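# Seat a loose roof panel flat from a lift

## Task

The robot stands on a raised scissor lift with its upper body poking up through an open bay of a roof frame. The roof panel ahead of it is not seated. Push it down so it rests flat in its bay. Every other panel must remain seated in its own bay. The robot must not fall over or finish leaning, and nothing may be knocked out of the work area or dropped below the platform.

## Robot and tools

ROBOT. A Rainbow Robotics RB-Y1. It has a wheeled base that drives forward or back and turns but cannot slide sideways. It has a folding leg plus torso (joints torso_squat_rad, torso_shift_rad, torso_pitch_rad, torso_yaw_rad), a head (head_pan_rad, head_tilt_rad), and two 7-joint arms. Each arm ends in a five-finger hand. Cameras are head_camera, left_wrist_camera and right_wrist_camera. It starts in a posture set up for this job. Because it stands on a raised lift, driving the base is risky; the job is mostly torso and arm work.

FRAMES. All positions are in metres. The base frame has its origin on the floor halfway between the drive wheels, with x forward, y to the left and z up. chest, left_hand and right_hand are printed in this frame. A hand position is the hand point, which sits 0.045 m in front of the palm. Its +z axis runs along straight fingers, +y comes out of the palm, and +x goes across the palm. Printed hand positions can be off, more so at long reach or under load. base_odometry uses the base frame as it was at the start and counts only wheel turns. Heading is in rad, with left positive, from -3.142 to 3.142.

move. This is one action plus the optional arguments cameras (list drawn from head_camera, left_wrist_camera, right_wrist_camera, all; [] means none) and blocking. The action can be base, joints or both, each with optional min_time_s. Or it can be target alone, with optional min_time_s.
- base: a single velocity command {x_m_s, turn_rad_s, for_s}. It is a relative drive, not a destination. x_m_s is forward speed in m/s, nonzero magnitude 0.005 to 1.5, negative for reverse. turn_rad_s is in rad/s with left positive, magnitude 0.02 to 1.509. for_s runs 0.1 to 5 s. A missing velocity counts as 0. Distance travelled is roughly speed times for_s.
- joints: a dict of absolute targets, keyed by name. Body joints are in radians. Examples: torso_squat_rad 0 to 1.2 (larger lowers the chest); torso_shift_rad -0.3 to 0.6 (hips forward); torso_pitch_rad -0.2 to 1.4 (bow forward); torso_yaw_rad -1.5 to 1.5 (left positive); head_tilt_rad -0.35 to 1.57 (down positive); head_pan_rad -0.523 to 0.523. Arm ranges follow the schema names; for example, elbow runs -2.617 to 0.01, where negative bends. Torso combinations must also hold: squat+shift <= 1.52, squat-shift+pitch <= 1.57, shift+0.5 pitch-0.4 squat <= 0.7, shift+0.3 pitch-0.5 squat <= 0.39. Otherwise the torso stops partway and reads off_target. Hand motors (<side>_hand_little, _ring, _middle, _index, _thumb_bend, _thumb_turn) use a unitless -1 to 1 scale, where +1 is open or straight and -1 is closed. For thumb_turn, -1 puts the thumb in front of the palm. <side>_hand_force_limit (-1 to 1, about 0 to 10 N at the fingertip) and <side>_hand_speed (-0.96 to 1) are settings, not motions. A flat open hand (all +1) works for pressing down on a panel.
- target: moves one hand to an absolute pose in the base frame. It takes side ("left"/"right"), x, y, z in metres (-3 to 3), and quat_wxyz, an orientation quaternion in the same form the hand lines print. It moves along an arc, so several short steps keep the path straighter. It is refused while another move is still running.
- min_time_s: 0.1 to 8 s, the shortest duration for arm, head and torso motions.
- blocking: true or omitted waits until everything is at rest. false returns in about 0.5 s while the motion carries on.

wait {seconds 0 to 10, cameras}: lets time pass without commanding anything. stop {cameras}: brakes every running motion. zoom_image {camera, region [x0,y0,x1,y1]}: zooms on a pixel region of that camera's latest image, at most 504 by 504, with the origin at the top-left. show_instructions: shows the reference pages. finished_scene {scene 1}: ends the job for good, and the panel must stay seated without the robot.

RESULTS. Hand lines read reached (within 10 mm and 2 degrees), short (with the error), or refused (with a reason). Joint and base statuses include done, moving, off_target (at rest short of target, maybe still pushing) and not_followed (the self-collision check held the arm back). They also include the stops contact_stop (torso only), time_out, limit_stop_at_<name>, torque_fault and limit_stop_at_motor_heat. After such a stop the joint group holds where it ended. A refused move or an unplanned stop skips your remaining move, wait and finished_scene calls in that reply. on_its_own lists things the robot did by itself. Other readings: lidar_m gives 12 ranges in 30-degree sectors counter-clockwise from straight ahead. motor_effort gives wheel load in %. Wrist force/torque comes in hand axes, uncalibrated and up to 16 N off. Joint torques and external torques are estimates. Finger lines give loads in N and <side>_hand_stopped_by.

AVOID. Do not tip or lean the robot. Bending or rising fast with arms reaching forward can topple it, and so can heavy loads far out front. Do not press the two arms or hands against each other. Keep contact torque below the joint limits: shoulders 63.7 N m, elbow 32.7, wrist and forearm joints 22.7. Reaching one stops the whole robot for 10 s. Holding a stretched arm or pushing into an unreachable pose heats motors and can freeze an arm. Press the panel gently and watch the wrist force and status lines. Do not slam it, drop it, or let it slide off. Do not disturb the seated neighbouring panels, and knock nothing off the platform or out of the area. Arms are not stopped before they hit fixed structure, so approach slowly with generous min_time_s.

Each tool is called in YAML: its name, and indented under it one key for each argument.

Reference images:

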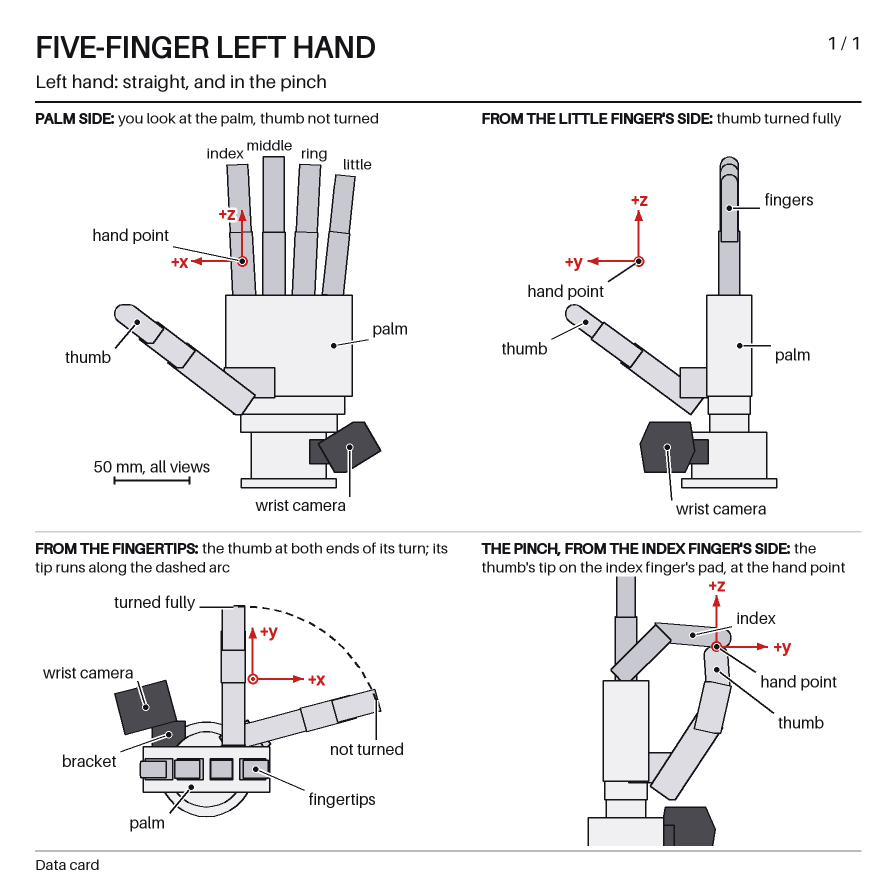

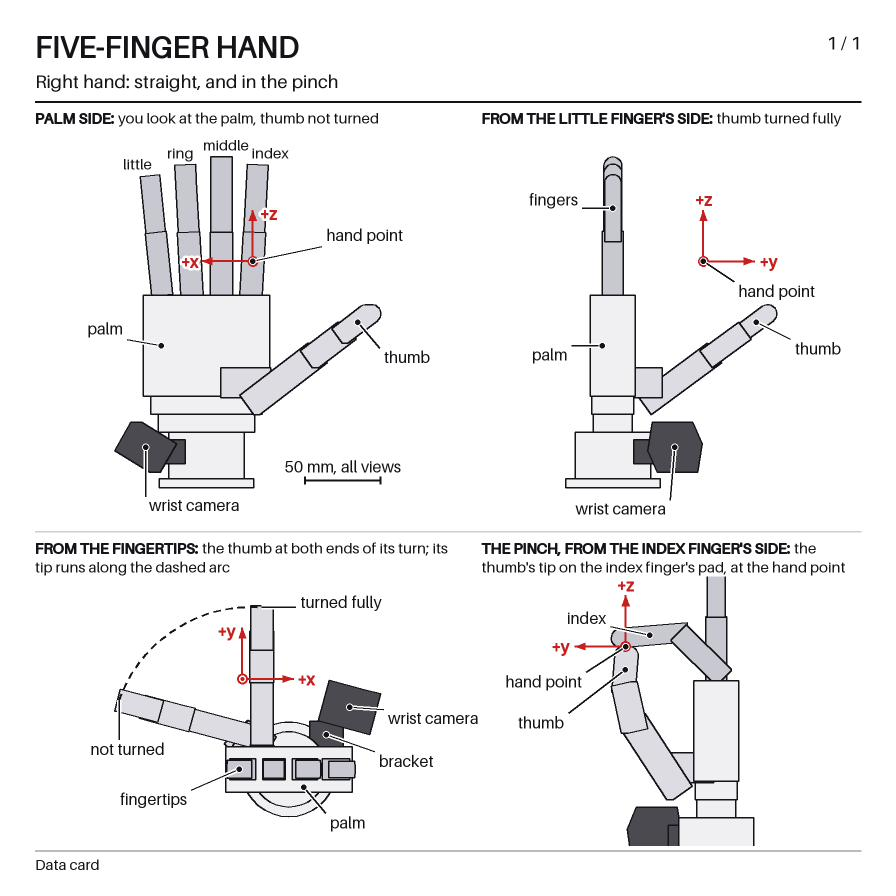

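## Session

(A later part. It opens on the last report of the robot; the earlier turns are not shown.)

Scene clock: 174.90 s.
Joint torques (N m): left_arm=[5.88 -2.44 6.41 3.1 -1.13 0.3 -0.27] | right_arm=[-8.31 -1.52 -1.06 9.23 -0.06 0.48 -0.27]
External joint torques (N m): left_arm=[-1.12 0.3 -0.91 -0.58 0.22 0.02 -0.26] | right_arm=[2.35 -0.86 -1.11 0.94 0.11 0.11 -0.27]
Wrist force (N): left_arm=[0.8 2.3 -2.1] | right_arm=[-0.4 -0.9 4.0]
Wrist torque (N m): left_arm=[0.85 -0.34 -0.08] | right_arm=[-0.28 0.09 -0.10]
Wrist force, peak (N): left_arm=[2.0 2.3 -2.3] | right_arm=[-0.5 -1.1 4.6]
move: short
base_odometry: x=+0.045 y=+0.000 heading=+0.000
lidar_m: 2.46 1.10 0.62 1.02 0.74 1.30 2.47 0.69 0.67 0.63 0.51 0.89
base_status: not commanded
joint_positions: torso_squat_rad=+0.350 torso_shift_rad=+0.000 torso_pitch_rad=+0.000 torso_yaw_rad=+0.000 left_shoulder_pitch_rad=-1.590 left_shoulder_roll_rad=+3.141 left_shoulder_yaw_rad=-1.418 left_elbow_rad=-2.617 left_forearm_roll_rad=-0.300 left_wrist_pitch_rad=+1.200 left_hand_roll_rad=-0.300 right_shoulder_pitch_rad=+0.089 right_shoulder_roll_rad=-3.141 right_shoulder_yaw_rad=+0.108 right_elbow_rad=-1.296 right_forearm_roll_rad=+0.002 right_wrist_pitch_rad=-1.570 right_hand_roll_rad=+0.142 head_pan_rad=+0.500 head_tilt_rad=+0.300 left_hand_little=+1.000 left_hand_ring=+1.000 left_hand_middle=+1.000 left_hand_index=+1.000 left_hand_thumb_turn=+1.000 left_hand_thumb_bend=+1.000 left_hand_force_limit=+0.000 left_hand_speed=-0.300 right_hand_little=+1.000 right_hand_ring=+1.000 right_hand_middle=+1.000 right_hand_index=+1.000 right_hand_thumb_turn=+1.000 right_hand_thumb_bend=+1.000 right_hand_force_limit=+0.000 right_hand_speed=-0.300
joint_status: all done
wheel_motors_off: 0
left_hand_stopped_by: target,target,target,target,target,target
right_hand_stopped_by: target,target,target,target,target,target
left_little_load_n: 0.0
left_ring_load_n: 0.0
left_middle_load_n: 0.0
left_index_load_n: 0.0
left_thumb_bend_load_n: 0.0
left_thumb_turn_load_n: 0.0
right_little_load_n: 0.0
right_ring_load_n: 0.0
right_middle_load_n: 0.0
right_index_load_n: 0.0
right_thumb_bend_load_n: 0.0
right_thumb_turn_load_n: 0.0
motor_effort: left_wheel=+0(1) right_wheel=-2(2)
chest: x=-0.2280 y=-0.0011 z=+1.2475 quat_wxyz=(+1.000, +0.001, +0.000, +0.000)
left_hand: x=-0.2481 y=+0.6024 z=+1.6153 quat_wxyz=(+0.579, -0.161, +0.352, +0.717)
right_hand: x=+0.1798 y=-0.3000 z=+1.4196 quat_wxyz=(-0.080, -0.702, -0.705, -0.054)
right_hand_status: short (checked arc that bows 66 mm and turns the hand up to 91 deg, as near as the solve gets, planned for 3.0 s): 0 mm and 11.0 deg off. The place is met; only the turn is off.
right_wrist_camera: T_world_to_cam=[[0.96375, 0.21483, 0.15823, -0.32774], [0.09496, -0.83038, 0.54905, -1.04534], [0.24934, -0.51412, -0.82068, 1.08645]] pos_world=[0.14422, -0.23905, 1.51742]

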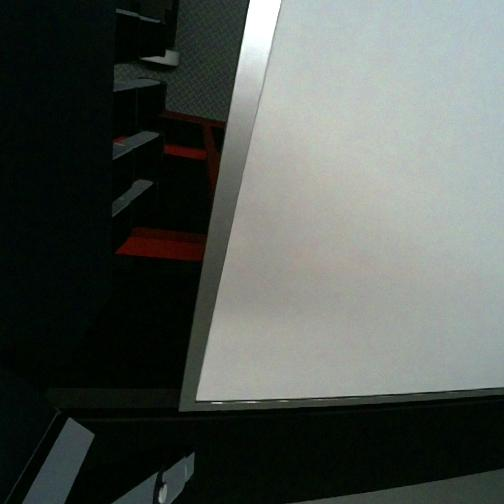

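zoom_image:
  camera: "right_wrist_camera"
  region: [40, 340, 300, 480]

zoom_image:
  camera: "right_wrist_camera"
  region: [190, 100, 310, 220]

Scaled by 1.938 from the camera's image (finer frame: 720x720).

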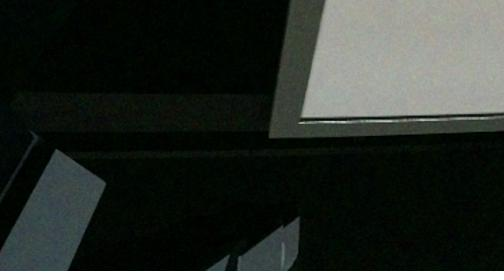

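Scaled by 4.200 from the camera's image (finer frame: 720x720).

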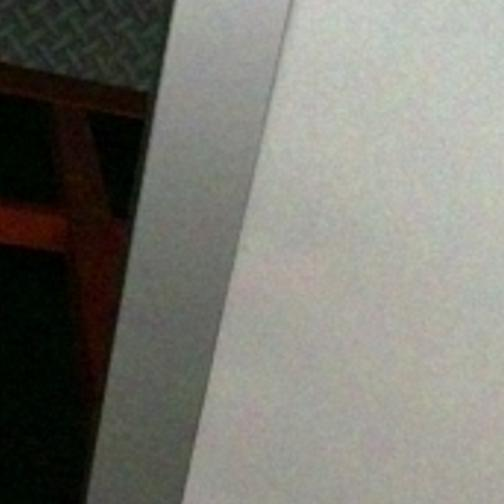

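move:
  joints: {"left_shoulder_pitch_rad":-1.5,"left_shoulder_roll_rad":2.5,"left_shoulder_yaw_rad":-1.46,"left_elbow_rad":-2.4,"left_forearm_roll_rad":0.0,"left_wrist_pitch_rad":1.4,"left_hand_roll_rad":0.0,"head_pan_rad":0.5,"head_tilt_rad":0.7}
  min_time_s: 2.5

move:
  joints: {"left_shoulder_pitch_rad":-1.5,"left_shoulder_roll_rad":1.92,"left_shoulder_yaw_rad":-1.5,"left_elbow_rad":-2.2,"left_forearm_roll_rad":0.0,"left_wrist_pitch_rad":1.9,"left_hand_roll_rad":0.0}
  min_time_s: 2.5
  cameras: ["all"]

Scene clock: 183.47 s.
Joint torques (N m): left_arm=[-0.15 0.58 7.31 3.93 -1.4 0.48 -0.1] | right_arm=[-8.36 -1.32 -1.09 9.16 -0.16 0.45 -0.21]
External joint torques (N m): left_arm=[0.78 -0.83 -1.6 0.28 0.44 0.16 -0.07] | right_arm=[2.31 -0.67 -1.14 0.87 0.01 0.08 -0.21]
Wrist force (N): left_arm=[3.0 2.9 -0.2] | right_arm=[-0.7 -0.6 4.1]
Wrist torque (N m): left_arm=[0.78 -0.52 0.02] | right_arm=[-0.23 0.13 -0.13]
Wrist force, peak (N): left_arm=[3.3 3.3 0.0] | right_arm=[-0.7 -0.6 4.7]
move: done
base_odometry: x=+0.045 y=+0.000 heading=+0.000
lidar_m: 2.46 1.10 0.61 1.02 0.72 1.31 2.47 0.70 0.66 0.64 0.51 0.89
base_status: not commanded
joint_positions: torso_squat_rad=+0.350 torso_shift_rad=+0.000 torso_pitch_rad=+0.000 torso_yaw_rad=+0.000 left_shoulder_pitch_rad=-1.500 left_shoulder_roll_rad=+2.500 left_shoulder_yaw_rad=-1.460 left_elbow_rad=-2.400 left_forearm_roll_rad=+0.000 left_wrist_pitch_rad=+1.400 left_hand_roll_rad=+0.000 right_shoulder_pitch_rad=+0.089 right_shoulder_roll_rad=-3.141 right_shoulder_yaw_rad=+0.108 right_elbow_rad=-1.296 right_forearm_roll_rad=+0.002 right_wrist_pitch_rad=-1.570 right_hand_roll_rad=+0.142 head_pan_rad=+0.500 head_tilt_rad=+0.700 left_hand_little=+1.000 left_hand_ring=+1.000 left_hand_middle=+1.000 left_hand_index=+1.000 left_hand_thumb_turn=+1.000 left_hand_thumb_bend=+1.000 left_hand_force_limit=+0.000 left_hand_speed=-0.300 right_hand_little=+1.000 right_hand_ring=+1.000 right_hand_middle=+1.000 right_hand_index=+1.000 right_hand_thumb_turn=+1.000 right_hand_thumb_bend=+1.000 right_hand_force_limit=+0.000 right_hand_speed=-0.300
joint_status: all done
wheel_motors_off: 0
left_hand_stopped_by: target,target,target,target,target,target
right_hand_stopped_by: target,target,target,target,target,target
left_little_load_n: 0.0
left_ring_load_n: 0.0
left_middle_load_n: 0.0
left_index_load_n: 0.0
left_thumb_bend_load_n: 0.0
left_thumb_turn_load_n: 0.0
right_little_load_n: 0.0
right_ring_load_n: 0.0
right_middle_load_n: 0.0
right_index_load_n: 0.0
right_thumb_bend_load_n: 0.0
right_thumb_turn_load_n: 0.0
motor_effort: left_wheel=+0(1) right_wheel=-2(2)
chest: x=-0.2280 y=-0.0011 z=+1.2475 quat_wxyz=(+1.000, +0.001, +0.000, +0.000)
left_hand: x=-0.0385 y=+0.6801 z=+1.5001 quat_wxyz=(+0.667, -0.258, +0.497, +0.492)
right_hand: x=+0.1798 y=-0.3000 z=+1.4196 quat_wxyz=(-0.080, -0.702, -0.705, -0.054)
pictures: none

Scene clock: 186.27 s.
Joint torques (N m): left_arm=[-8.14 3.48 7.54 3.11 -1.43 0.3 -0.09] | right_arm=[-8.39 -1.47 -1.15 9.22 -0.18 0.53 -0.28]
External joint torques (N m): left_arm=[0.86 -0.83 -1.47 0.35 0.4 0.07 -0.07] | right_arm=[2.28 -0.81 -1.2 0.93 -0.01 0.16 -0.28]
Wrist force (N): left_arm=[2.8 3.2 0.3] | right_arm=[-0.8 -0.9 4.3]
Wrist torque (N m): left_arm=[0.78 -0.44 0.02] | right_arm=[-0.30 0.13 -0.15]
Wrist force, peak (N): left_arm=[3.0 3.4 0.1] | right_arm=[-0.8 -0.6 4.6]
move: done
base_odometry: x=+0.045 y=+0.000 heading=+0.000
lidar_m: 2.45 1.10 0.62 1.03 0.73 1.30 2.49 0.68 0.66 0.64 0.51 0.90
base_status: not commanded
joint_positions: torso_squat_rad=+0.350 torso_shift_rad=+0.000 torso_pitch_rad=+0.000 torso_yaw_rad=+0.000 left_shoulder_pitch_rad=-1.500 left_shoulder_roll_rad=+1.920 left_shoulder_yaw_rad=-1.500 left_elbow_rad=-2.200 left_forearm_roll_rad=+0.000 left_wrist_pitch_rad=+1.900 left_hand_roll_rad=+0.000 right_shoulder_pitch_rad=+0.089 right_shoulder_roll_rad=-3.141 right_shoulder_yaw_rad=+0.108 right_elbow_rad=-1.296 right_forearm_roll_rad=+0.002 right_wrist_pitch_rad=-1.570 right_hand_roll_rad=+0.142 head_pan_rad=+0.500 head_tilt_rad=+0.700 left_hand_little=+1.000 left_hand_ring=+1.000 left_hand_middle=+1.000 left_hand_index=+1.000 left_hand_thumb_turn=+1.000 left_hand_thumb_bend=+1.000 left_hand_force_limit=+0.000 left_hand_speed=-0.300 right_hand_little=+1.000 right_hand_ring=+1.000 right_hand_middle=+1.000 right_hand_index=+1.000 right_hand_thumb_turn=+1.000 right_hand_thumb_bend=+1.000 right_hand_force_limit=+0.000 right_hand_speed=-0.300
joint_status: all done
wheel_motors_off: 0
left_hand_stopped_by: target,target,target,target,target,target
right_hand_stopped_by: target,target,target,target,target,target
left_little_load_n: 0.0
left_ring_load_n: 0.0
left_middle_load_n: 0.0
left_index_load_n: 0.0
left_thumb_bend_load_n: 0.0
left_thumb_turn_load_n: 0.0
right_little_load_n: 0.0
right_ring_load_n: 0.0
right_middle_load_n: 0.0
right_index_load_n: 0.0
right_thumb_bend_load_n: 0.0
right_thumb_turn_load_n: 0.0
motor_effort: left_wheel=+0(1) right_wheel=-2(2)
chest: x=-0.2280 y=-0.0011 z=+1.2475 quat_wxyz=(+1.000, +0.001, +0.000, +0.000)
left_hand: x=+0.0524 y=+0.6356 z=+1.4477 quat_wxyz=(+0.634, -0.314, +0.487, +0.512)
right_hand: x=+0.1798 y=-0.3000 z=+1.4196 quat_wxyz=(-0.080, -0.702, -0.705, -0.054)
pictures: head_camera, left_wrist_camera, right_wrist_camera
head_camera: T_world_to_cam=[[0.50296, -0.86409, 0.01939, 0.07666], [-0.52823, -0.32507, -0.78441, 1.08795], [0.6841, 0.38429, -0.61994, 0.985]] pos_world=[-0.13771, 0.04138, 1.46255]
left_wrist_camera: T_world_to_cam=[[0.91227, -0.20164, -0.35651, 0.59382], [-0.37705, -0.07348, -0.92327, 1.40907], [0.15997, 0.9767, -0.14306, -0.30443]] pos_world=[0.03826, 0.52061, 1.46911]
right_wrist_camera: T_world_to_cam=[[0.96375, 0.21483, 0.15823, -0.32774], [0.09496, -0.83038, 0.54905, -1.04534], [0.24934, -0.51412, -0.82068, 1.08645]] pos_world=[0.14422, -0.23905, 1.51742]

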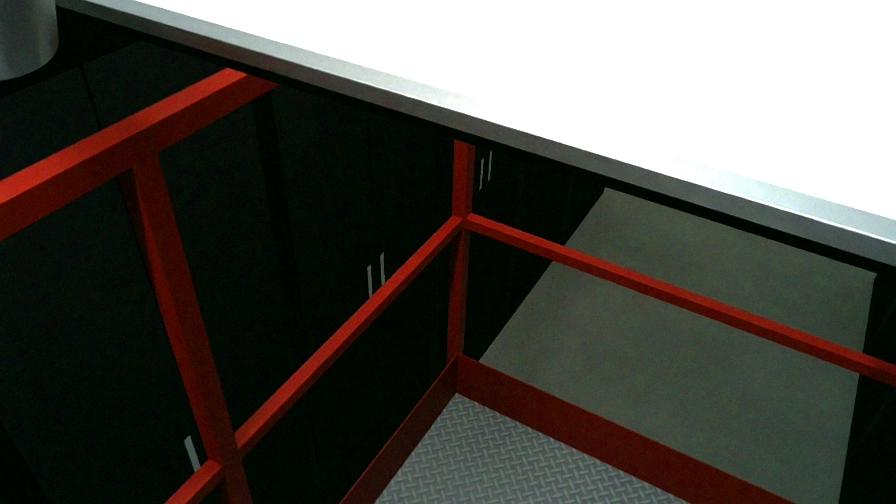

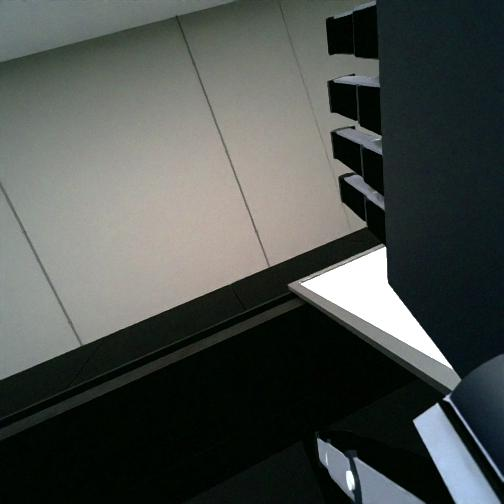

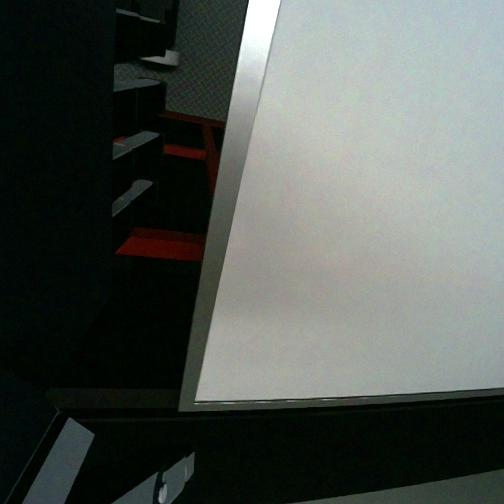

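zoom_image:
  camera: "left_wrist_camera"
  region: [200, 230, 380, 370]

zoom_image:
  camera: "head_camera"
  region: [40, 0, 480, 160]

Scaled by 2.800 from the camera's image (finer frame: 720x720).

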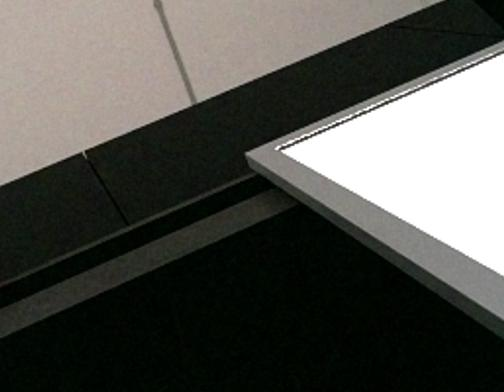

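Scaled by 1.145 from the camera's image (finer frame: 1280x720).

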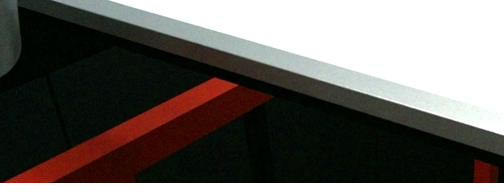

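zoom_image:
  camera: "left_wrist_camera"
  region: [270, 265, 330, 315]

Scaled by 8.400 from the camera's image (finer frame: 720x720).

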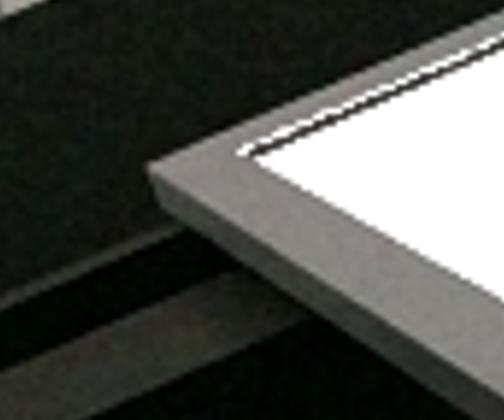

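move:
  joints: {"left_shoulder_pitch_rad":0.5,"left_shoulder_roll_rad":1.92,"left_shoulder_yaw_rad":0.5,"left_elbow_rad":-2.2,"left_forearm_roll_rad":0.0,"left_wrist_pitch_rad":1.9,"left_hand_roll_rad":0.0}
  min_time_s: 4

move:
  joints: {"left_shoulder_pitch_rad":0.5,"left_shoulder_roll_rad":1.56,"left_shoulder_yaw_rad":0.375,"left_elbow_rad":-2.1,"left_forearm_roll_rad":-0.2,"left_wrist_pitch_rad":1.8,"left_hand_roll_rad":0.3}
  min_time_s: 2.5
  cameras: ["head_camera","left_wrist_camera"]

Scene clock: 193.10 s.
Joint torques (N m): left_arm=[-8.17 11.36 9.14 3.19 -1.44 0.45 -0.11] | right_arm=[-8.16 -1.51 -0.92 9.05 -0.26 0.53 -0.21]
External joint torques (N m): left_arm=[0.79 0.33 0.13 0.43 0.39 0.22 -0.09] | right_arm=[2.5 -0.85 -0.97 0.76 -0.09 0.16 -0.21]
Wrist force (N): left_arm=[2.4 3.1 0.0] | right_arm=[-0.7 -1.0 4.0]
Wrist torque (N m): left_arm=[0.77 -0.41 0.00] | right_arm=[-0.31 0.12 -0.16]
Wrist force, peak (N): left_arm=[3.1 3.5 0.2] | right_arm=[-0.8 -0.9 4.6]
move: done
base_odometry: x=+0.045 y=+0.000 heading=+0.000
lidar_m: 2.45 1.10 0.62 1.02 0.74 1.31 2.48 0.68 0.67 0.64 0.52 0.88
base_status: not commanded
joint_positions: torso_squat_rad=+0.350 torso_shift_rad=+0.000 torso_pitch_rad=+0.000 torso_yaw_rad=+0.000 left_shoulder_pitch_rad=+0.500 left_shoulder_roll_rad=+1.920 left_shoulder_yaw_rad=+0.500 left_elbow_rad=-2.200 left_forearm_roll_rad=+0.000 left_wrist_pitch_rad=+1.900 left_hand_roll_rad=+0.000 right_shoulder_pitch_rad=+0.089 right_shoulder_roll_rad=-3.141 right_shoulder_yaw_rad=+0.108 right_elbow_rad=-1.296 right_forearm_roll_rad=+0.002 right_wrist_pitch_rad=-1.570 right_hand_roll_rad=+0.142 head_pan_rad=+0.500 head_tilt_rad=+0.700 left_hand_little=+1.000 left_hand_ring=+1.000 left_hand_middle=+1.000 left_hand_index=+1.000 left_hand_thumb_turn=+1.000 left_hand_thumb_bend=+1.000 left_hand_force_limit=+0.000 left_hand_speed=-0.300 right_hand_little=+1.000 right_hand_ring=+1.000 right_hand_middle=+1.000 right_hand_index=+1.000 right_hand_thumb_turn=+1.000 right_hand_thumb_bend=+1.000 right_hand_force_limit=+0.000 right_hand_speed=-0.300
joint_status: all done
wheel_motors_off: 0
left_hand_stopped_by: target,target,target,target,target,target
right_hand_stopped_by: target,target,target,target,target,target
left_little_load_n: 0.5
left_ring_load_n: 0.0
left_middle_load_n: 0.0
left_index_load_n: 0.0
left_thumb_bend_load_n: 0.0
left_thumb_turn_load_n: 0.0
right_little_load_n: 0.0
right_ring_load_n: 0.0
right_middle_load_n: 0.0
right_index_load_n: 0.0
right_thumb_bend_load_n: 0.0
right_thumb_turn_load_n: 0.0
motor_effort: left_wheel=+0(1) right_wheel=-2(2)
chest: x=-0.2280 y=-0.0011 z=+1.2475 quat_wxyz=(+1.000, +0.001, +0.000, +0.000)
left_hand: x=+0.0526 y=+0.6356 z=+1.4476 quat_wxyz=(+0.634, -0.314, +0.487, +0.512)
right_hand: x=+0.1798 y=-0.3000 z=+1.4196 quat_wxyz=(-0.080, -0.702, -0.705, -0.054)
pictures: none

Scene clock: 195.90 s.
Joint torques (N m): left_arm=[-6.49 13.85 8.48 0.64 -2.26 -0.31 -0.12] | right_arm=[-8.26 -1.5 -1.09 8.87 -0.19 0.38 -0.23]
External joint torques (N m): left_arm=[0.1 -0.36 -1.44 0.49 -0.31 -0.44 -0.1] | right_arm=[2.41 -0.85 -1.14 0.57 -0.03 0.01 -0.23]
Wrist force (N): left_arm=[3.2 5.3 1.3] | right_arm=[-0.4 -0.7 4.3]
Wrist torque (N m): left_arm=[0.88 -0.52 -0.05] | right_arm=[-0.26 0.09 -0.11]
Wrist force, peak (N): left_arm=[2.9 5.7 1.2] | right_arm=[-0.4 -1.2 4.6]
move: done
base_odometry: x=+0.045 y=+0.000 heading=+0.000
lidar_m: 2.46 1.09 0.62 1.03 0.73 1.31 2.48 0.68 0.67 0.63 0.51 0.89
base_status: not commanded
joint_positions: torso_squat_rad=+0.350 torso_shift_rad=+0.000 torso_pitch_rad=+0.000 torso_yaw_rad=+0.000 left_shoulder_pitch_rad=+0.500 left_shoulder_roll_rad=+1.560 left_shoulder_yaw_rad=+0.375 left_elbow_rad=-2.100 left_forearm_roll_rad=-0.200 left_wrist_pitch_rad=+1.800 left_hand_roll_rad=+0.300 right_shoulder_pitch_rad=+0.089 right_shoulder_roll_rad=-3.141 right_shoulder_yaw_rad=+0.108 right_elbow_rad=-1.296 right_forearm_roll_rad=+0.002 right_wrist_pitch_rad=-1.570 right_hand_roll_rad=+0.142 head_pan_rad=+0.500 head_tilt_rad=+0.700 left_hand_little=+1.000 left_hand_ring=+1.000 left_hand_middle=+1.000 left_hand_index=+1.000 left_hand_thumb_turn=+1.000 left_hand_thumb_bend=+1.000 left_hand_force_limit=+0.000 left_hand_speed=-0.300 right_hand_little=+1.000 right_hand_ring=+1.000 right_hand_middle=+1.000 right_hand_index=+1.000 right_hand_thumb_turn=+1.000 right_hand_thumb_bend=+1.000 right_hand_force_limit=+0.000 right_hand_speed=-0.300
joint_status: all done
wheel_motors_off: 0
left_hand_stopped_by: target,target,target,target,target,target
right_hand_stopped_by: target,target,target,target,target,target
left_little_load_n: 0.0
left_ring_load_n: 0.0
left_middle_load_n: 0.0
left_index_load_n: 0.0
left_thumb_bend_load_n: 0.0
left_thumb_turn_load_n: 0.0
right_little_load_n: 0.0
right_ring_load_n: 0.0
right_middle_load_n: 0.0
right_index_load_n: 0.0
right_thumb_bend_load_n: 0.0
right_thumb_turn_load_n: 0.0
motor_effort: left_wheel=+1(1) right_wheel=-2(2)
chest: x=-0.2280 y=-0.0011 z=+1.2475 quat_wxyz=(+1.000, +0.001, +0.000, +0.000)
left_hand: x=-0.0049 y=+0.7199 z=+1.3191 quat_wxyz=(+0.642, -0.471, +0.425, +0.430)
right_hand: x=+0.1798 y=-0.3000 z=+1.4196 quat_wxyz=(-0.080, -0.702, -0.705, -0.054)
head_camera: T_world_to_cam=[[0.50296, -0.86409, 0.01939, 0.07666], [-0.52823, -0.32507, -0.78441, 1.08795], [0.6841, 0.38429, -0.61994, 0.985]] pos_world=[-0.13771, 0.04138, 1.46255]
left_wrist_camera: T_world_to_cam=[[0.98565, -0.16656, -0.02755, 0.15842], [-0.07597, -0.29185, -0.95344, 1.4735], [0.15077, 0.94185, -0.30032, -0.16351]] pos_world=[-0.01955, 0.61044, 1.36015]

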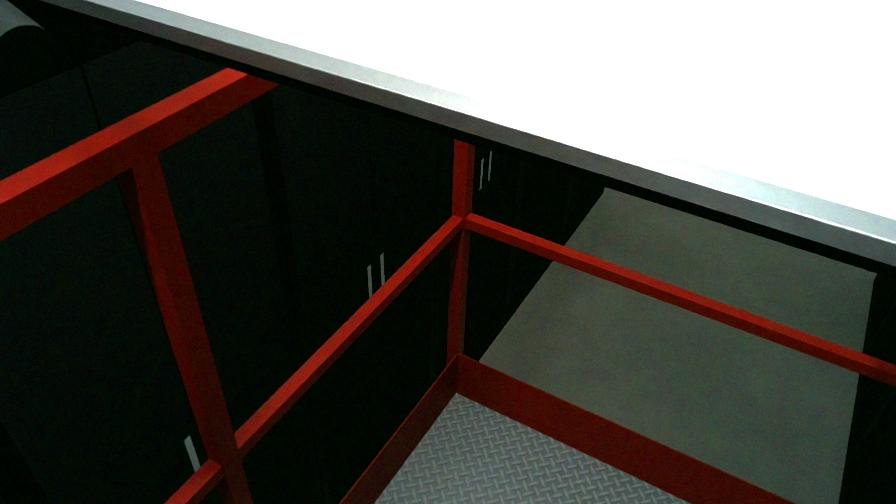

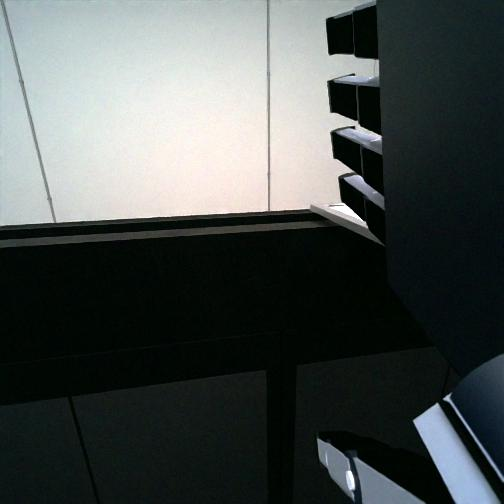

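zoom_image:
  camera: "left_wrist_camera"
  region: [270, 190, 350, 250]

zoom_image:
  camera: "left_wrist_camera"
  region: [120, 190, 340, 410]

Scaled by 6.300 from the camera's image (finer frame: 720x720).

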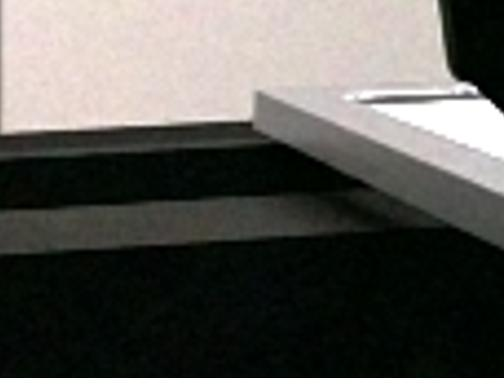

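Scaled by 2.291 from the camera's image (finer frame: 720x720).

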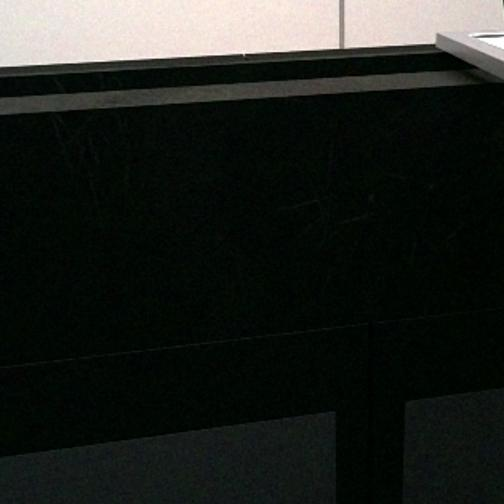

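wait:
  seconds: 0.1
  cameras: ["right_wrist_camera"]

zoom_image:
  camera: "right_wrist_camera"
  region: [130, 370, 230, 440]

zoom_image:
  camera: "right_wrist_camera"
  region: [400, 370, 500, 440]

Scene clock: 198.23 s.
Joint torques (N m): left_arm=[-6.6 14.07 8.37 0.78 -2.28 -0.4 -0.1] | right_arm=[-8.28 -1.59 -1.24 9.23 -0.15 0.52 -0.24]
External joint torques (N m): left_arm=[-0.02 -0.13 -1.55 0.63 -0.33 -0.52 -0.08] | right_arm=[2.38 -0.94 -1.29 0.93 0.02 0.15 -0.24]
Wrist force (N): left_arm=[2.7 5.4 0.7] | right_arm=[-0.6 -0.5 4.3]
Wrist torque (N m): left_arm=[0.93 -0.46 -0.07] | right_arm=[-0.24 0.11 -0.12]
Wrist force, peak (N): left_arm=[2.9 5.9 1.1] | right_arm=[-0.6 -1.0 4.6]
base_odometry: x=+0.045 y=+0.000 heading=+0.000
lidar_m: 2.44 1.09 0.62 1.02 0.73 1.30 2.47 0.68 0.68 0.63 0.50 0.89
base_status: not commanded
joint_positions: torso_squat_rad=+0.350 torso_shift_rad=+0.000 torso_pitch_rad=+0.000 torso_yaw_rad=+0.000 left_shoulder_pitch_rad=+0.500 left_shoulder_roll_rad=+1.560 left_shoulder_yaw_rad=+0.375 left_elbow_rad=-2.100 left_forearm_roll_rad=-0.200 left_wrist_pitch_rad=+1.800 left_hand_roll_rad=+0.300 right_shoulder_pitch_rad=+0.089 right_shoulder_roll_rad=-3.141 right_shoulder_yaw_rad=+0.108 right_elbow_rad=-1.296 right_forearm_roll_rad=+0.002 right_wrist_pitch_rad=-1.570 right_hand_roll_rad=+0.142 head_pan_rad=+0.500 head_tilt_rad=+0.700 left_hand_little=+1.000 left_hand_ring=+1.000 left_hand_middle=+1.000 left_hand_index=+1.000 left_hand_thumb_turn=+1.000 left_hand_thumb_bend=+1.000 left_hand_force_limit=+0.000 left_hand_speed=-0.300 right_hand_little=+1.000 right_hand_ring=+1.000 right_hand_middle=+1.000 right_hand_index=+1.000 right_hand_thumb_turn=+1.000 right_hand_thumb_bend=+1.000 right_hand_force_limit=+0.000 right_hand_speed=-0.300
joint_status: all done
wheel_motors_off: 0
left_hand_stopped_by: target,target,target,target,target,target
right_hand_stopped_by: target,target,target,target,target,target
left_little_load_n: 0.0
left_ring_load_n: 0.0
left_middle_load_n: 0.0
left_index_load_n: 0.0
left_thumb_bend_load_n: 0.0
left_thumb_turn_load_n: 0.0
right_little_load_n: 0.0
right_ring_load_n: 0.0
right_middle_load_n: 0.0
right_index_load_n: 0.0
right_thumb_bend_load_n: 0.0
right_thumb_turn_load_n: 0.5
motor_effort: left_wheel=+0(1) right_wheel=-2(2)
chest: x=-0.2280 y=-0.0011 z=+1.2475 quat_wxyz=(+1.000, +0.001, +0.000, +0.000)
left_hand: x=-0.0049 y=+0.7199 z=+1.3191 quat_wxyz=(+0.642, -0.471, +0.425, +0.430)
right_hand: x=+0.1798 y=-0.3000 z=+1.4196 quat_wxyz=(-0.080, -0.702, -0.705, -0.054)
wait: 0.10 s; at rest from the start
right_wrist_camera: T_world_to_cam=[[0.96375, 0.21483, 0.15823, -0.32774], [0.09496, -0.83038, 0.54905, -1.04534], [0.24934, -0.51412, -0.82068, 1.08645]] pos_world=[0.14422, -0.23905, 1.51742]

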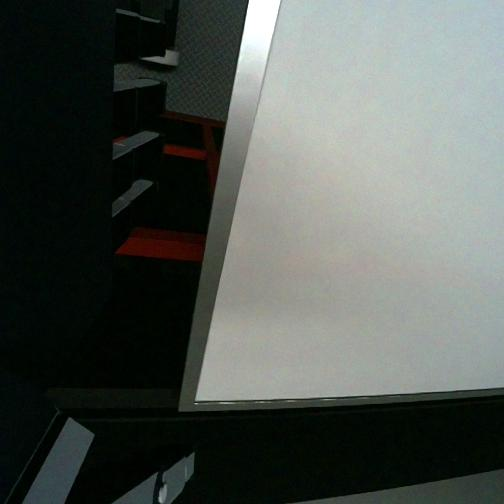

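Scaled by 5.040 from the camera's image (finer frame: 720x720).

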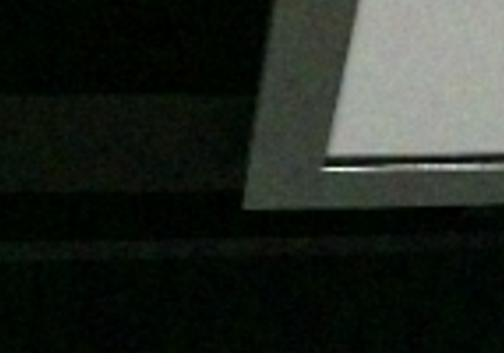

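Scaled by 5.040 from the camera's image (finer frame: 720x720).

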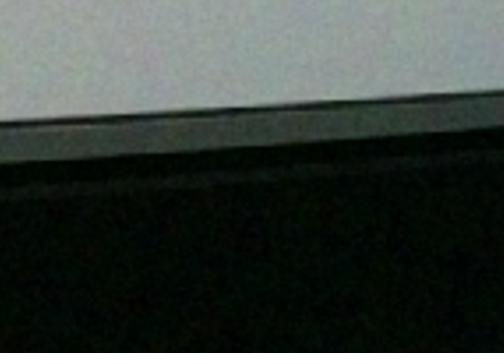

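move:
  target: {"side":"right","x":0.26,"y":-0.48,"z":1.46,"quat_wxyz":[0.2588,0,0.9659,0]}
  min_time_s: 3

move:
  target: {"side":"right","x":0.40,"y":-0.60,"z":1.43,"quat_wxyz":[0.2588,0,0.9659,0]}
  min_time_s: 2
  cameras: ["right_wrist_camera"]

Scene clock: 203.47 s.
Joint torques (N m): left_arm=[-6.31 14.03 8.55 0.69 -2.29 -0.29 -0.08] | right_arm=[-12.12 -6.07 -3.56 7.03 -0.66 1.46 -0.12]
External joint torques (N m): left_arm=[0.27 -0.18 -1.38 0.54 -0.34 -0.41 -0.05] | right_arm=[2.34 1.04 -1.51 0.76 0.07 0.39 -0.1]
Wrist force (N): left_arm=[2.9 5.4 0.6] | right_arm=[3.0 0.8 2.9]
Wrist torque (N m): left_arm=[0.93 -0.50 -0.05] | right_arm=[-0.07 -0.17 0.29]
Wrist force, peak (N): left_arm=[3.2 5.7 0.8] | right_arm=[-0.5 -1.0 4.8]
move: short
base_odometry: x=+0.045 y=+0.000 heading=+0.000
lidar_m: 2.45 1.10 0.62 1.03 0.73 1.29 2.48 0.68 0.66 0.64 0.50 0.87
base_status: not commanded
joint_positions: torso_squat_rad=+0.350 torso_shift_rad=+0.000 torso_pitch_rad=+0.000 torso_yaw_rad=+0.000 left_shoulder_pitch_rad=+0.500 left_shoulder_roll_rad=+1.560 left_shoulder_yaw_rad=+0.375 left_elbow_rad=-2.100 left_forearm_roll_rad=-0.200 left_wrist_pitch_rad=+1.800 left_hand_roll_rad=+0.300 right_shoulder_pitch_rad=+0.753 right_shoulder_roll_rad=-2.624 right_shoulder_yaw_rad=-0.266 right_elbow_rad=-0.267 right_forearm_roll_rad=+0.247 right_wrist_pitch_rad=-1.567 right_hand_roll_rad=+2.112 head_pan_rad=+0.500 head_tilt_rad=+0.700 left_hand_little=+1.000 left_hand_ring=+1.000 left_hand_middle=+1.000 left_hand_index=+1.000 left_hand_thumb_turn=+1.000 left_hand_thumb_bend=+1.000 left_hand_force_limit=+0.000 left_hand_speed=-0.300 right_hand_little=+1.000 right_hand_ring=+1.000 right_hand_middle=+1.000 right_hand_index=+1.000 right_hand_thumb_turn=+1.000 right_hand_thumb_bend=+1.000 right_hand_force_limit=+0.000 right_hand_speed=-0.300
joint_status: all done
wheel_motors_off: 0
left_hand_stopped_by: target,target,target,target,target,target
right_hand_stopped_by: target,target,target,target,target,target
left_little_load_n: 0.0
left_ring_load_n: 0.0
left_middle_load_n: 0.0
left_index_load_n: 0.0
left_thumb_bend_load_n: 0.0
left_thumb_turn_load_n: 0.0
right_little_load_n: 0.0
right_ring_load_n: 0.0
right_middle_load_n: 0.0
right_index_load_n: 0.0
right_thumb_bend_load_n: 0.0
right_thumb_turn_load_n: 0.0
motor_effort: left_wheel=+1(1) right_wheel=-2(3)
chest: x=-0.2280 y=-0.0011 z=+1.2475 quat_wxyz=(+1.000, +0.001, +0.000, +0.000)
left_hand: x=-0.0049 y=+0.7199 z=+1.3191 quat_wxyz=(+0.642, -0.471, +0.425, +0.430)
right_hand: x=+0.2596 y=-0.4795 z=+1.4597 quat_wxyz=(-0.318, -0.027, -0.947, +0.032)
right_hand_status: short (checked arc that bows 81 mm and turns the hand up to 89 deg, as near as the solve gets, planned for 3.0 s): 1 mm and 8.5 deg off. The place is met; only the turn is off.
pictures: none

Scene clock: 205.80 s.
Joint torques (N m): left_arm=[-6.3 13.97 8.22 0.71 -2.26 -0.22 -0.19] | right_arm=[-16.2 -1.67 -3.17 8.88 -0.65 2.06 -0.34]
External joint torques (N m): left_arm=[0.28 -0.23 -1.7 0.57 -0.31 -0.34 -0.17] | right_arm=[2.65 -1.33 -1.47 0.06 -0.1 0.32 -0.32]
Wrist force (N): left_arm=[2.7 5.5 1.1] | right_arm=[4.1 1.2 1.3]
Wrist torque (N m): left_arm=[0.90 -0.45 -0.08] | right_arm=[0.01 -0.18 0.19]
Wrist force, peak (N): left_arm=[3.3 5.5 1.2] | right_arm=[4.5 1.5 1.6]
move: short
base_odometry: x=+0.045 y=+0.000 heading=+0.000
lidar_m: 2.46 1.08 0.62 1.03 0.74 1.29 2.49 0.71 0.66 0.63 0.50 0.90
base_status: not commanded
joint_positions: torso_squat_rad=+0.350 torso_shift_rad=+0.000 torso_pitch_rad=+0.000 torso_yaw_rad=+0.000 left_shoulder_pitch_rad=+0.500 left_shoulder_roll_rad=+1.560 left_shoulder_yaw_rad=+0.375 left_elbow_rad=-2.100 left_forearm_roll_rad=-0.200 left_wrist_pitch_rad=+1.800 left_hand_roll_rad=+0.300 right_shoulder_pitch_rad=+1.160 right_shoulder_roll_rad=-2.663 right_shoulder_yaw_rad=-0.353 right_elbow_rad=-0.267 right_forearm_roll_rad=+0.123 right_wrist_pitch_rad=-0.786 right_hand_roll_rad=+2.010 head_pan_rad=+0.500 head_tilt_rad=+0.700 left_hand_little=+1.000 left_hand_ring=+1.000 left_hand_middle=+1.000 left_hand_index=+1.000 left_hand_thumb_turn=+1.000 left_hand_thumb_bend=+1.000 left_hand_force_limit=+0.000 left_hand_speed=-0.300 right_hand_little=+1.000 right_hand_ring=+1.000 right_hand_middle=+1.000 right_hand_index=+1.000 right_hand_thumb_turn=+1.000 right_hand_thumb_bend=+1.000 right_hand_force_limit=+0.000 right_hand_speed=-0.300
joint_status: all done
wheel_motors_off: 0
left_hand_stopped_by: target,target,target,target,target,target
right_hand_stopped_by: target,target,target,target,target,target
left_little_load_n: 0.0
left_ring_load_n: 0.0
left_middle_load_n: 0.0
left_index_load_n: 0.0
left_thumb_bend_load_n: 0.0
left_thumb_turn_load_n: 0.0
right_little_load_n: 0.0
right_ring_load_n: 0.0
right_middle_load_n: -0.5
right_index_load_n: 0.0
right_thumb_bend_load_n: 0.0
right_thumb_turn_load_n: 0.0
motor_effort: left_wheel=+0(1) right_wheel=-2(2)
chest: x=-0.2280 y=-0.0011 z=+1.2475 quat_wxyz=(+1.000, +0.001, +0.000, +0.000)
left_hand: x=-0.0049 y=+0.7199 z=+1.3191 quat_wxyz=(+0.642, -0.471, +0.425, +0.430)
right_hand: x=+0.3993 y=-0.5997 z=+1.4298 quat_wxyz=(-0.491, -0.124, -0.847, +0.165)
right_hand_status: short (checked arc that bows 13 mm and turns the hand up to 30 deg, as near as the solve gets, planned for 2.0 s): 1 mm and 38.3 deg off. The place is met; only the turn is off.
right_wrist_camera: T_world_to_cam=[[0.27524, 0.89771, -0.34404, 0.92613], [0.09739, 0.32999, 0.93895, -1.18329], [0.95643, -0.29194, 0.0034, -0.44134]] pos_world=[0.28245, -0.56977, 1.43118]

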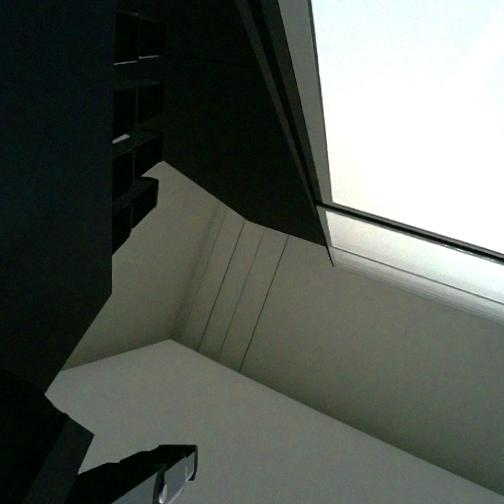

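Good view of the right edge where the panels meet.

zoom_image:
  camera: "right_wrist_camera"
  region: [290, 160, 370, 260]

zoom_image:
  camera: "right_wrist_camera"
  region: [220, 0, 340, 200]

Scaled by 5.040 from the camera's image (finer frame: 720x720).

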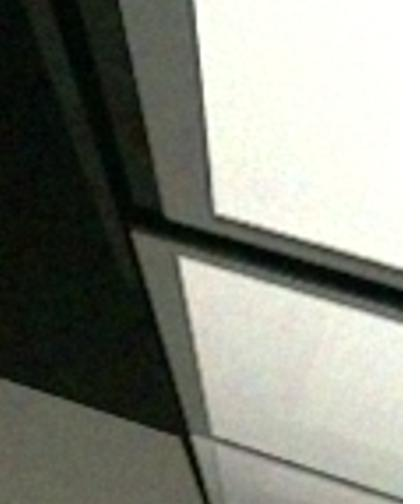

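Scaled by 2.520 from the camera's image (finer frame: 720x720).

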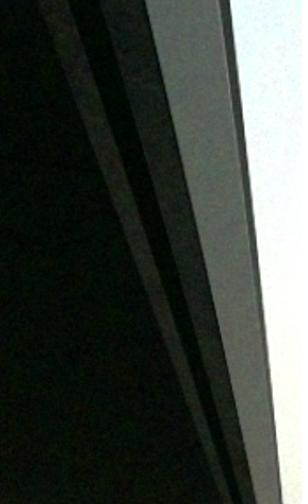

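zoom_image:
  camera: "right_wrist_camera"
  region: [260, 60, 330, 130]

zoom_image:
  camera: "right_wrist_camera"
  region: [300, 180, 340, 220]

Scaled by 7.200 from the camera's image (finer frame: 720x720).

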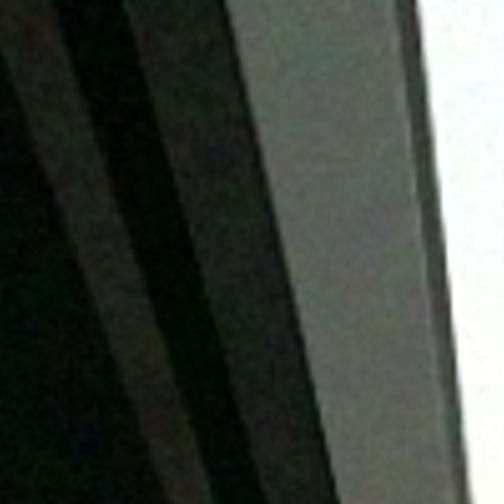

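Scaled by 12.600 from the camera's image (finer frame: 720x720).

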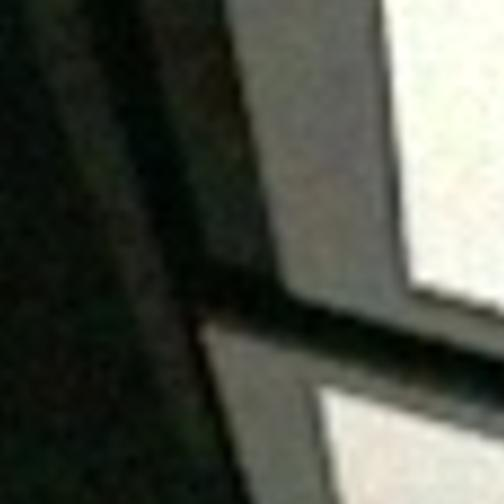

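move:
  joints: {"left_shoulder_pitch_rad":0.5,"left_shoulder_roll_rad":1.2,"left_shoulder_yaw_rad":0.25,"left_elbow_rad":-2.0,"left_forearm_roll_rad":-0.4,"left_wrist_pitch_rad":1.7,"left_hand_roll_rad":0.8}
  min_time_s: 2.5
  cameras: ["head_camera","left_wrist_camera"]

Scene clock: 215.03 s.
Joint torques (N m): left_arm=[-4.63 14.92 8.28 -1.85 -2.35 -0.29 -0.17] | right_arm=[-16.02 -1.58 -3.32 8.86 -0.66 2.18 -0.32]
External joint torques (N m): left_arm=[-0.6 -0.21 -1.38 0.73 -0.35 -0.47 -0.15] | right_arm=[2.83 -1.24 -1.62 0.04 -0.11 0.45 -0.3]
Wrist force (N): left_arm=[1.8 7.7 1.8] | right_arm=[3.9 1.3 1.2]
Wrist torque (N m): left_arm=[1.04 -0.36 -0.21] | right_arm=[0.04 -0.15 0.20]
Wrist force, peak (N): left_arm=[2.1 8.2 2.0] | right_arm=[4.8 1.4 1.3]
move: done
base_odometry: x=+0.045 y=+0.000 heading=+0.000
lidar_m: 2.46 1.08 0.62 1.04 0.74 1.30 2.47 0.69 0.67 0.63 0.51 0.88
base_status: not commanded
joint_positions: torso_squat_rad=+0.350 torso_shift_rad=+0.000 torso_pitch_rad=+0.000 torso_yaw_rad=+0.000 left_shoulder_pitch_rad=+0.500 left_shoulder_roll_rad=+1.200 left_shoulder_yaw_rad=+0.250 left_elbow_rad=-2.000 left_forearm_roll_rad=-0.400 left_wrist_pitch_rad=+1.700 left_hand_roll_rad=+0.800 right_shoulder_pitch_rad=+1.160 right_shoulder_roll_rad=-2.663 right_shoulder_yaw_rad=-0.353 right_elbow_rad=-0.267 right_forearm_roll_rad=+0.123 right_wrist_pitch_rad=-0.786 right_hand_roll_rad=+2.010 head_pan_rad=+0.500 head_tilt_rad=+0.700 left_hand_little=+1.000 left_hand_ring=+1.000 left_hand_middle=+1.000 left_hand_index=+1.000 left_hand_thumb_turn=+1.000 left_hand_thumb_bend=+1.000 left_hand_force_limit=+0.000 left_hand_speed=-0.300 right_hand_little=+1.000 right_hand_ring=+1.000 right_hand_middle=+1.000 right_hand_index=+1.000 right_hand_thumb_turn=+1.000 right_hand_thumb_bend=+1.000 right_hand_force_limit=+0.000 right_hand_speed=-0.300
joint_status: all done
wheel_motors_off: 0
left_hand_stopped_by: target,target,target,target,target,target
right_hand_stopped_by: target,target,target,target,target,target
left_little_load_n: 0.0
left_ring_load_n: 0.0
left_middle_load_n: 0.0
left_index_load_n: 0.0
left_thumb_bend_load_n: 0.0
left_thumb_turn_load_n: 0.0
right_little_load_n: 0.0
right_ring_load_n: 0.0
right_middle_load_n: 0.0
right_index_load_n: 0.0
right_thumb_bend_load_n: 0.0
right_thumb_turn_load_n: 0.0
motor_effort: left_wheel=+0(1) right_wheel=-2(2)
chest: x=-0.2280 y=-0.0011 z=+1.2475 quat_wxyz=(+1.000, +0.001, +0.000, +0.000)
left_hand: x=-0.0504 y=+0.7485 z=+1.1594 quat_wxyz=(+0.662, -0.625, +0.291, +0.293)
right_hand: x=+0.3993 y=-0.5997 z=+1.4298 quat_wxyz=(-0.491, -0.124, -0.847, +0.165)
head_camera: T_world_to_cam=[[0.50296, -0.86409, 0.01939, 0.07666], [-0.52823, -0.32507, -0.78441, 1.08795], [0.6841, 0.38429, -0.61994, 0.985]] pos_world=[-0.13771, 0.04138, 1.46255]
left_wrist_camera: T_world_to_cam=[[0.8997, -0.06605, 0.43149, -0.40818], [0.3595, -0.44859, -0.81825, 1.30857], [0.24761, 0.8913, -0.37984, -0.09661]] pos_world=[-0.07927, 0.64615, 1.21016]

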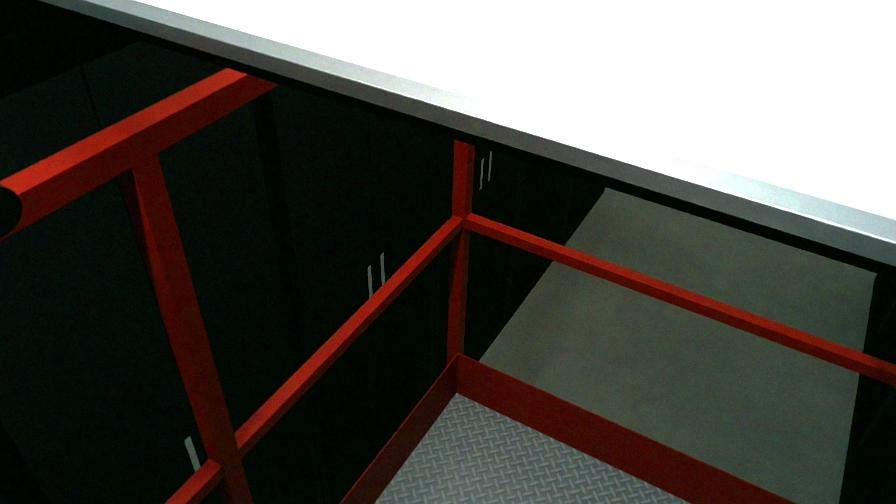

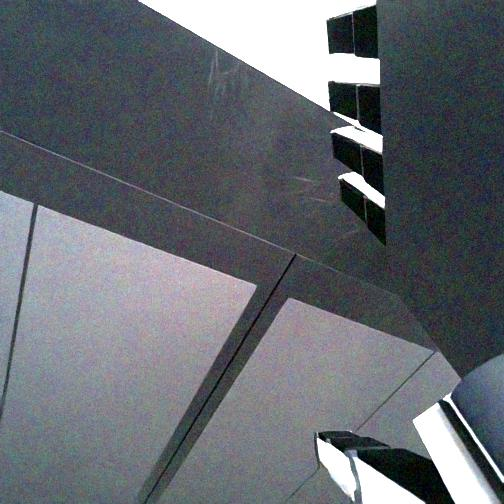

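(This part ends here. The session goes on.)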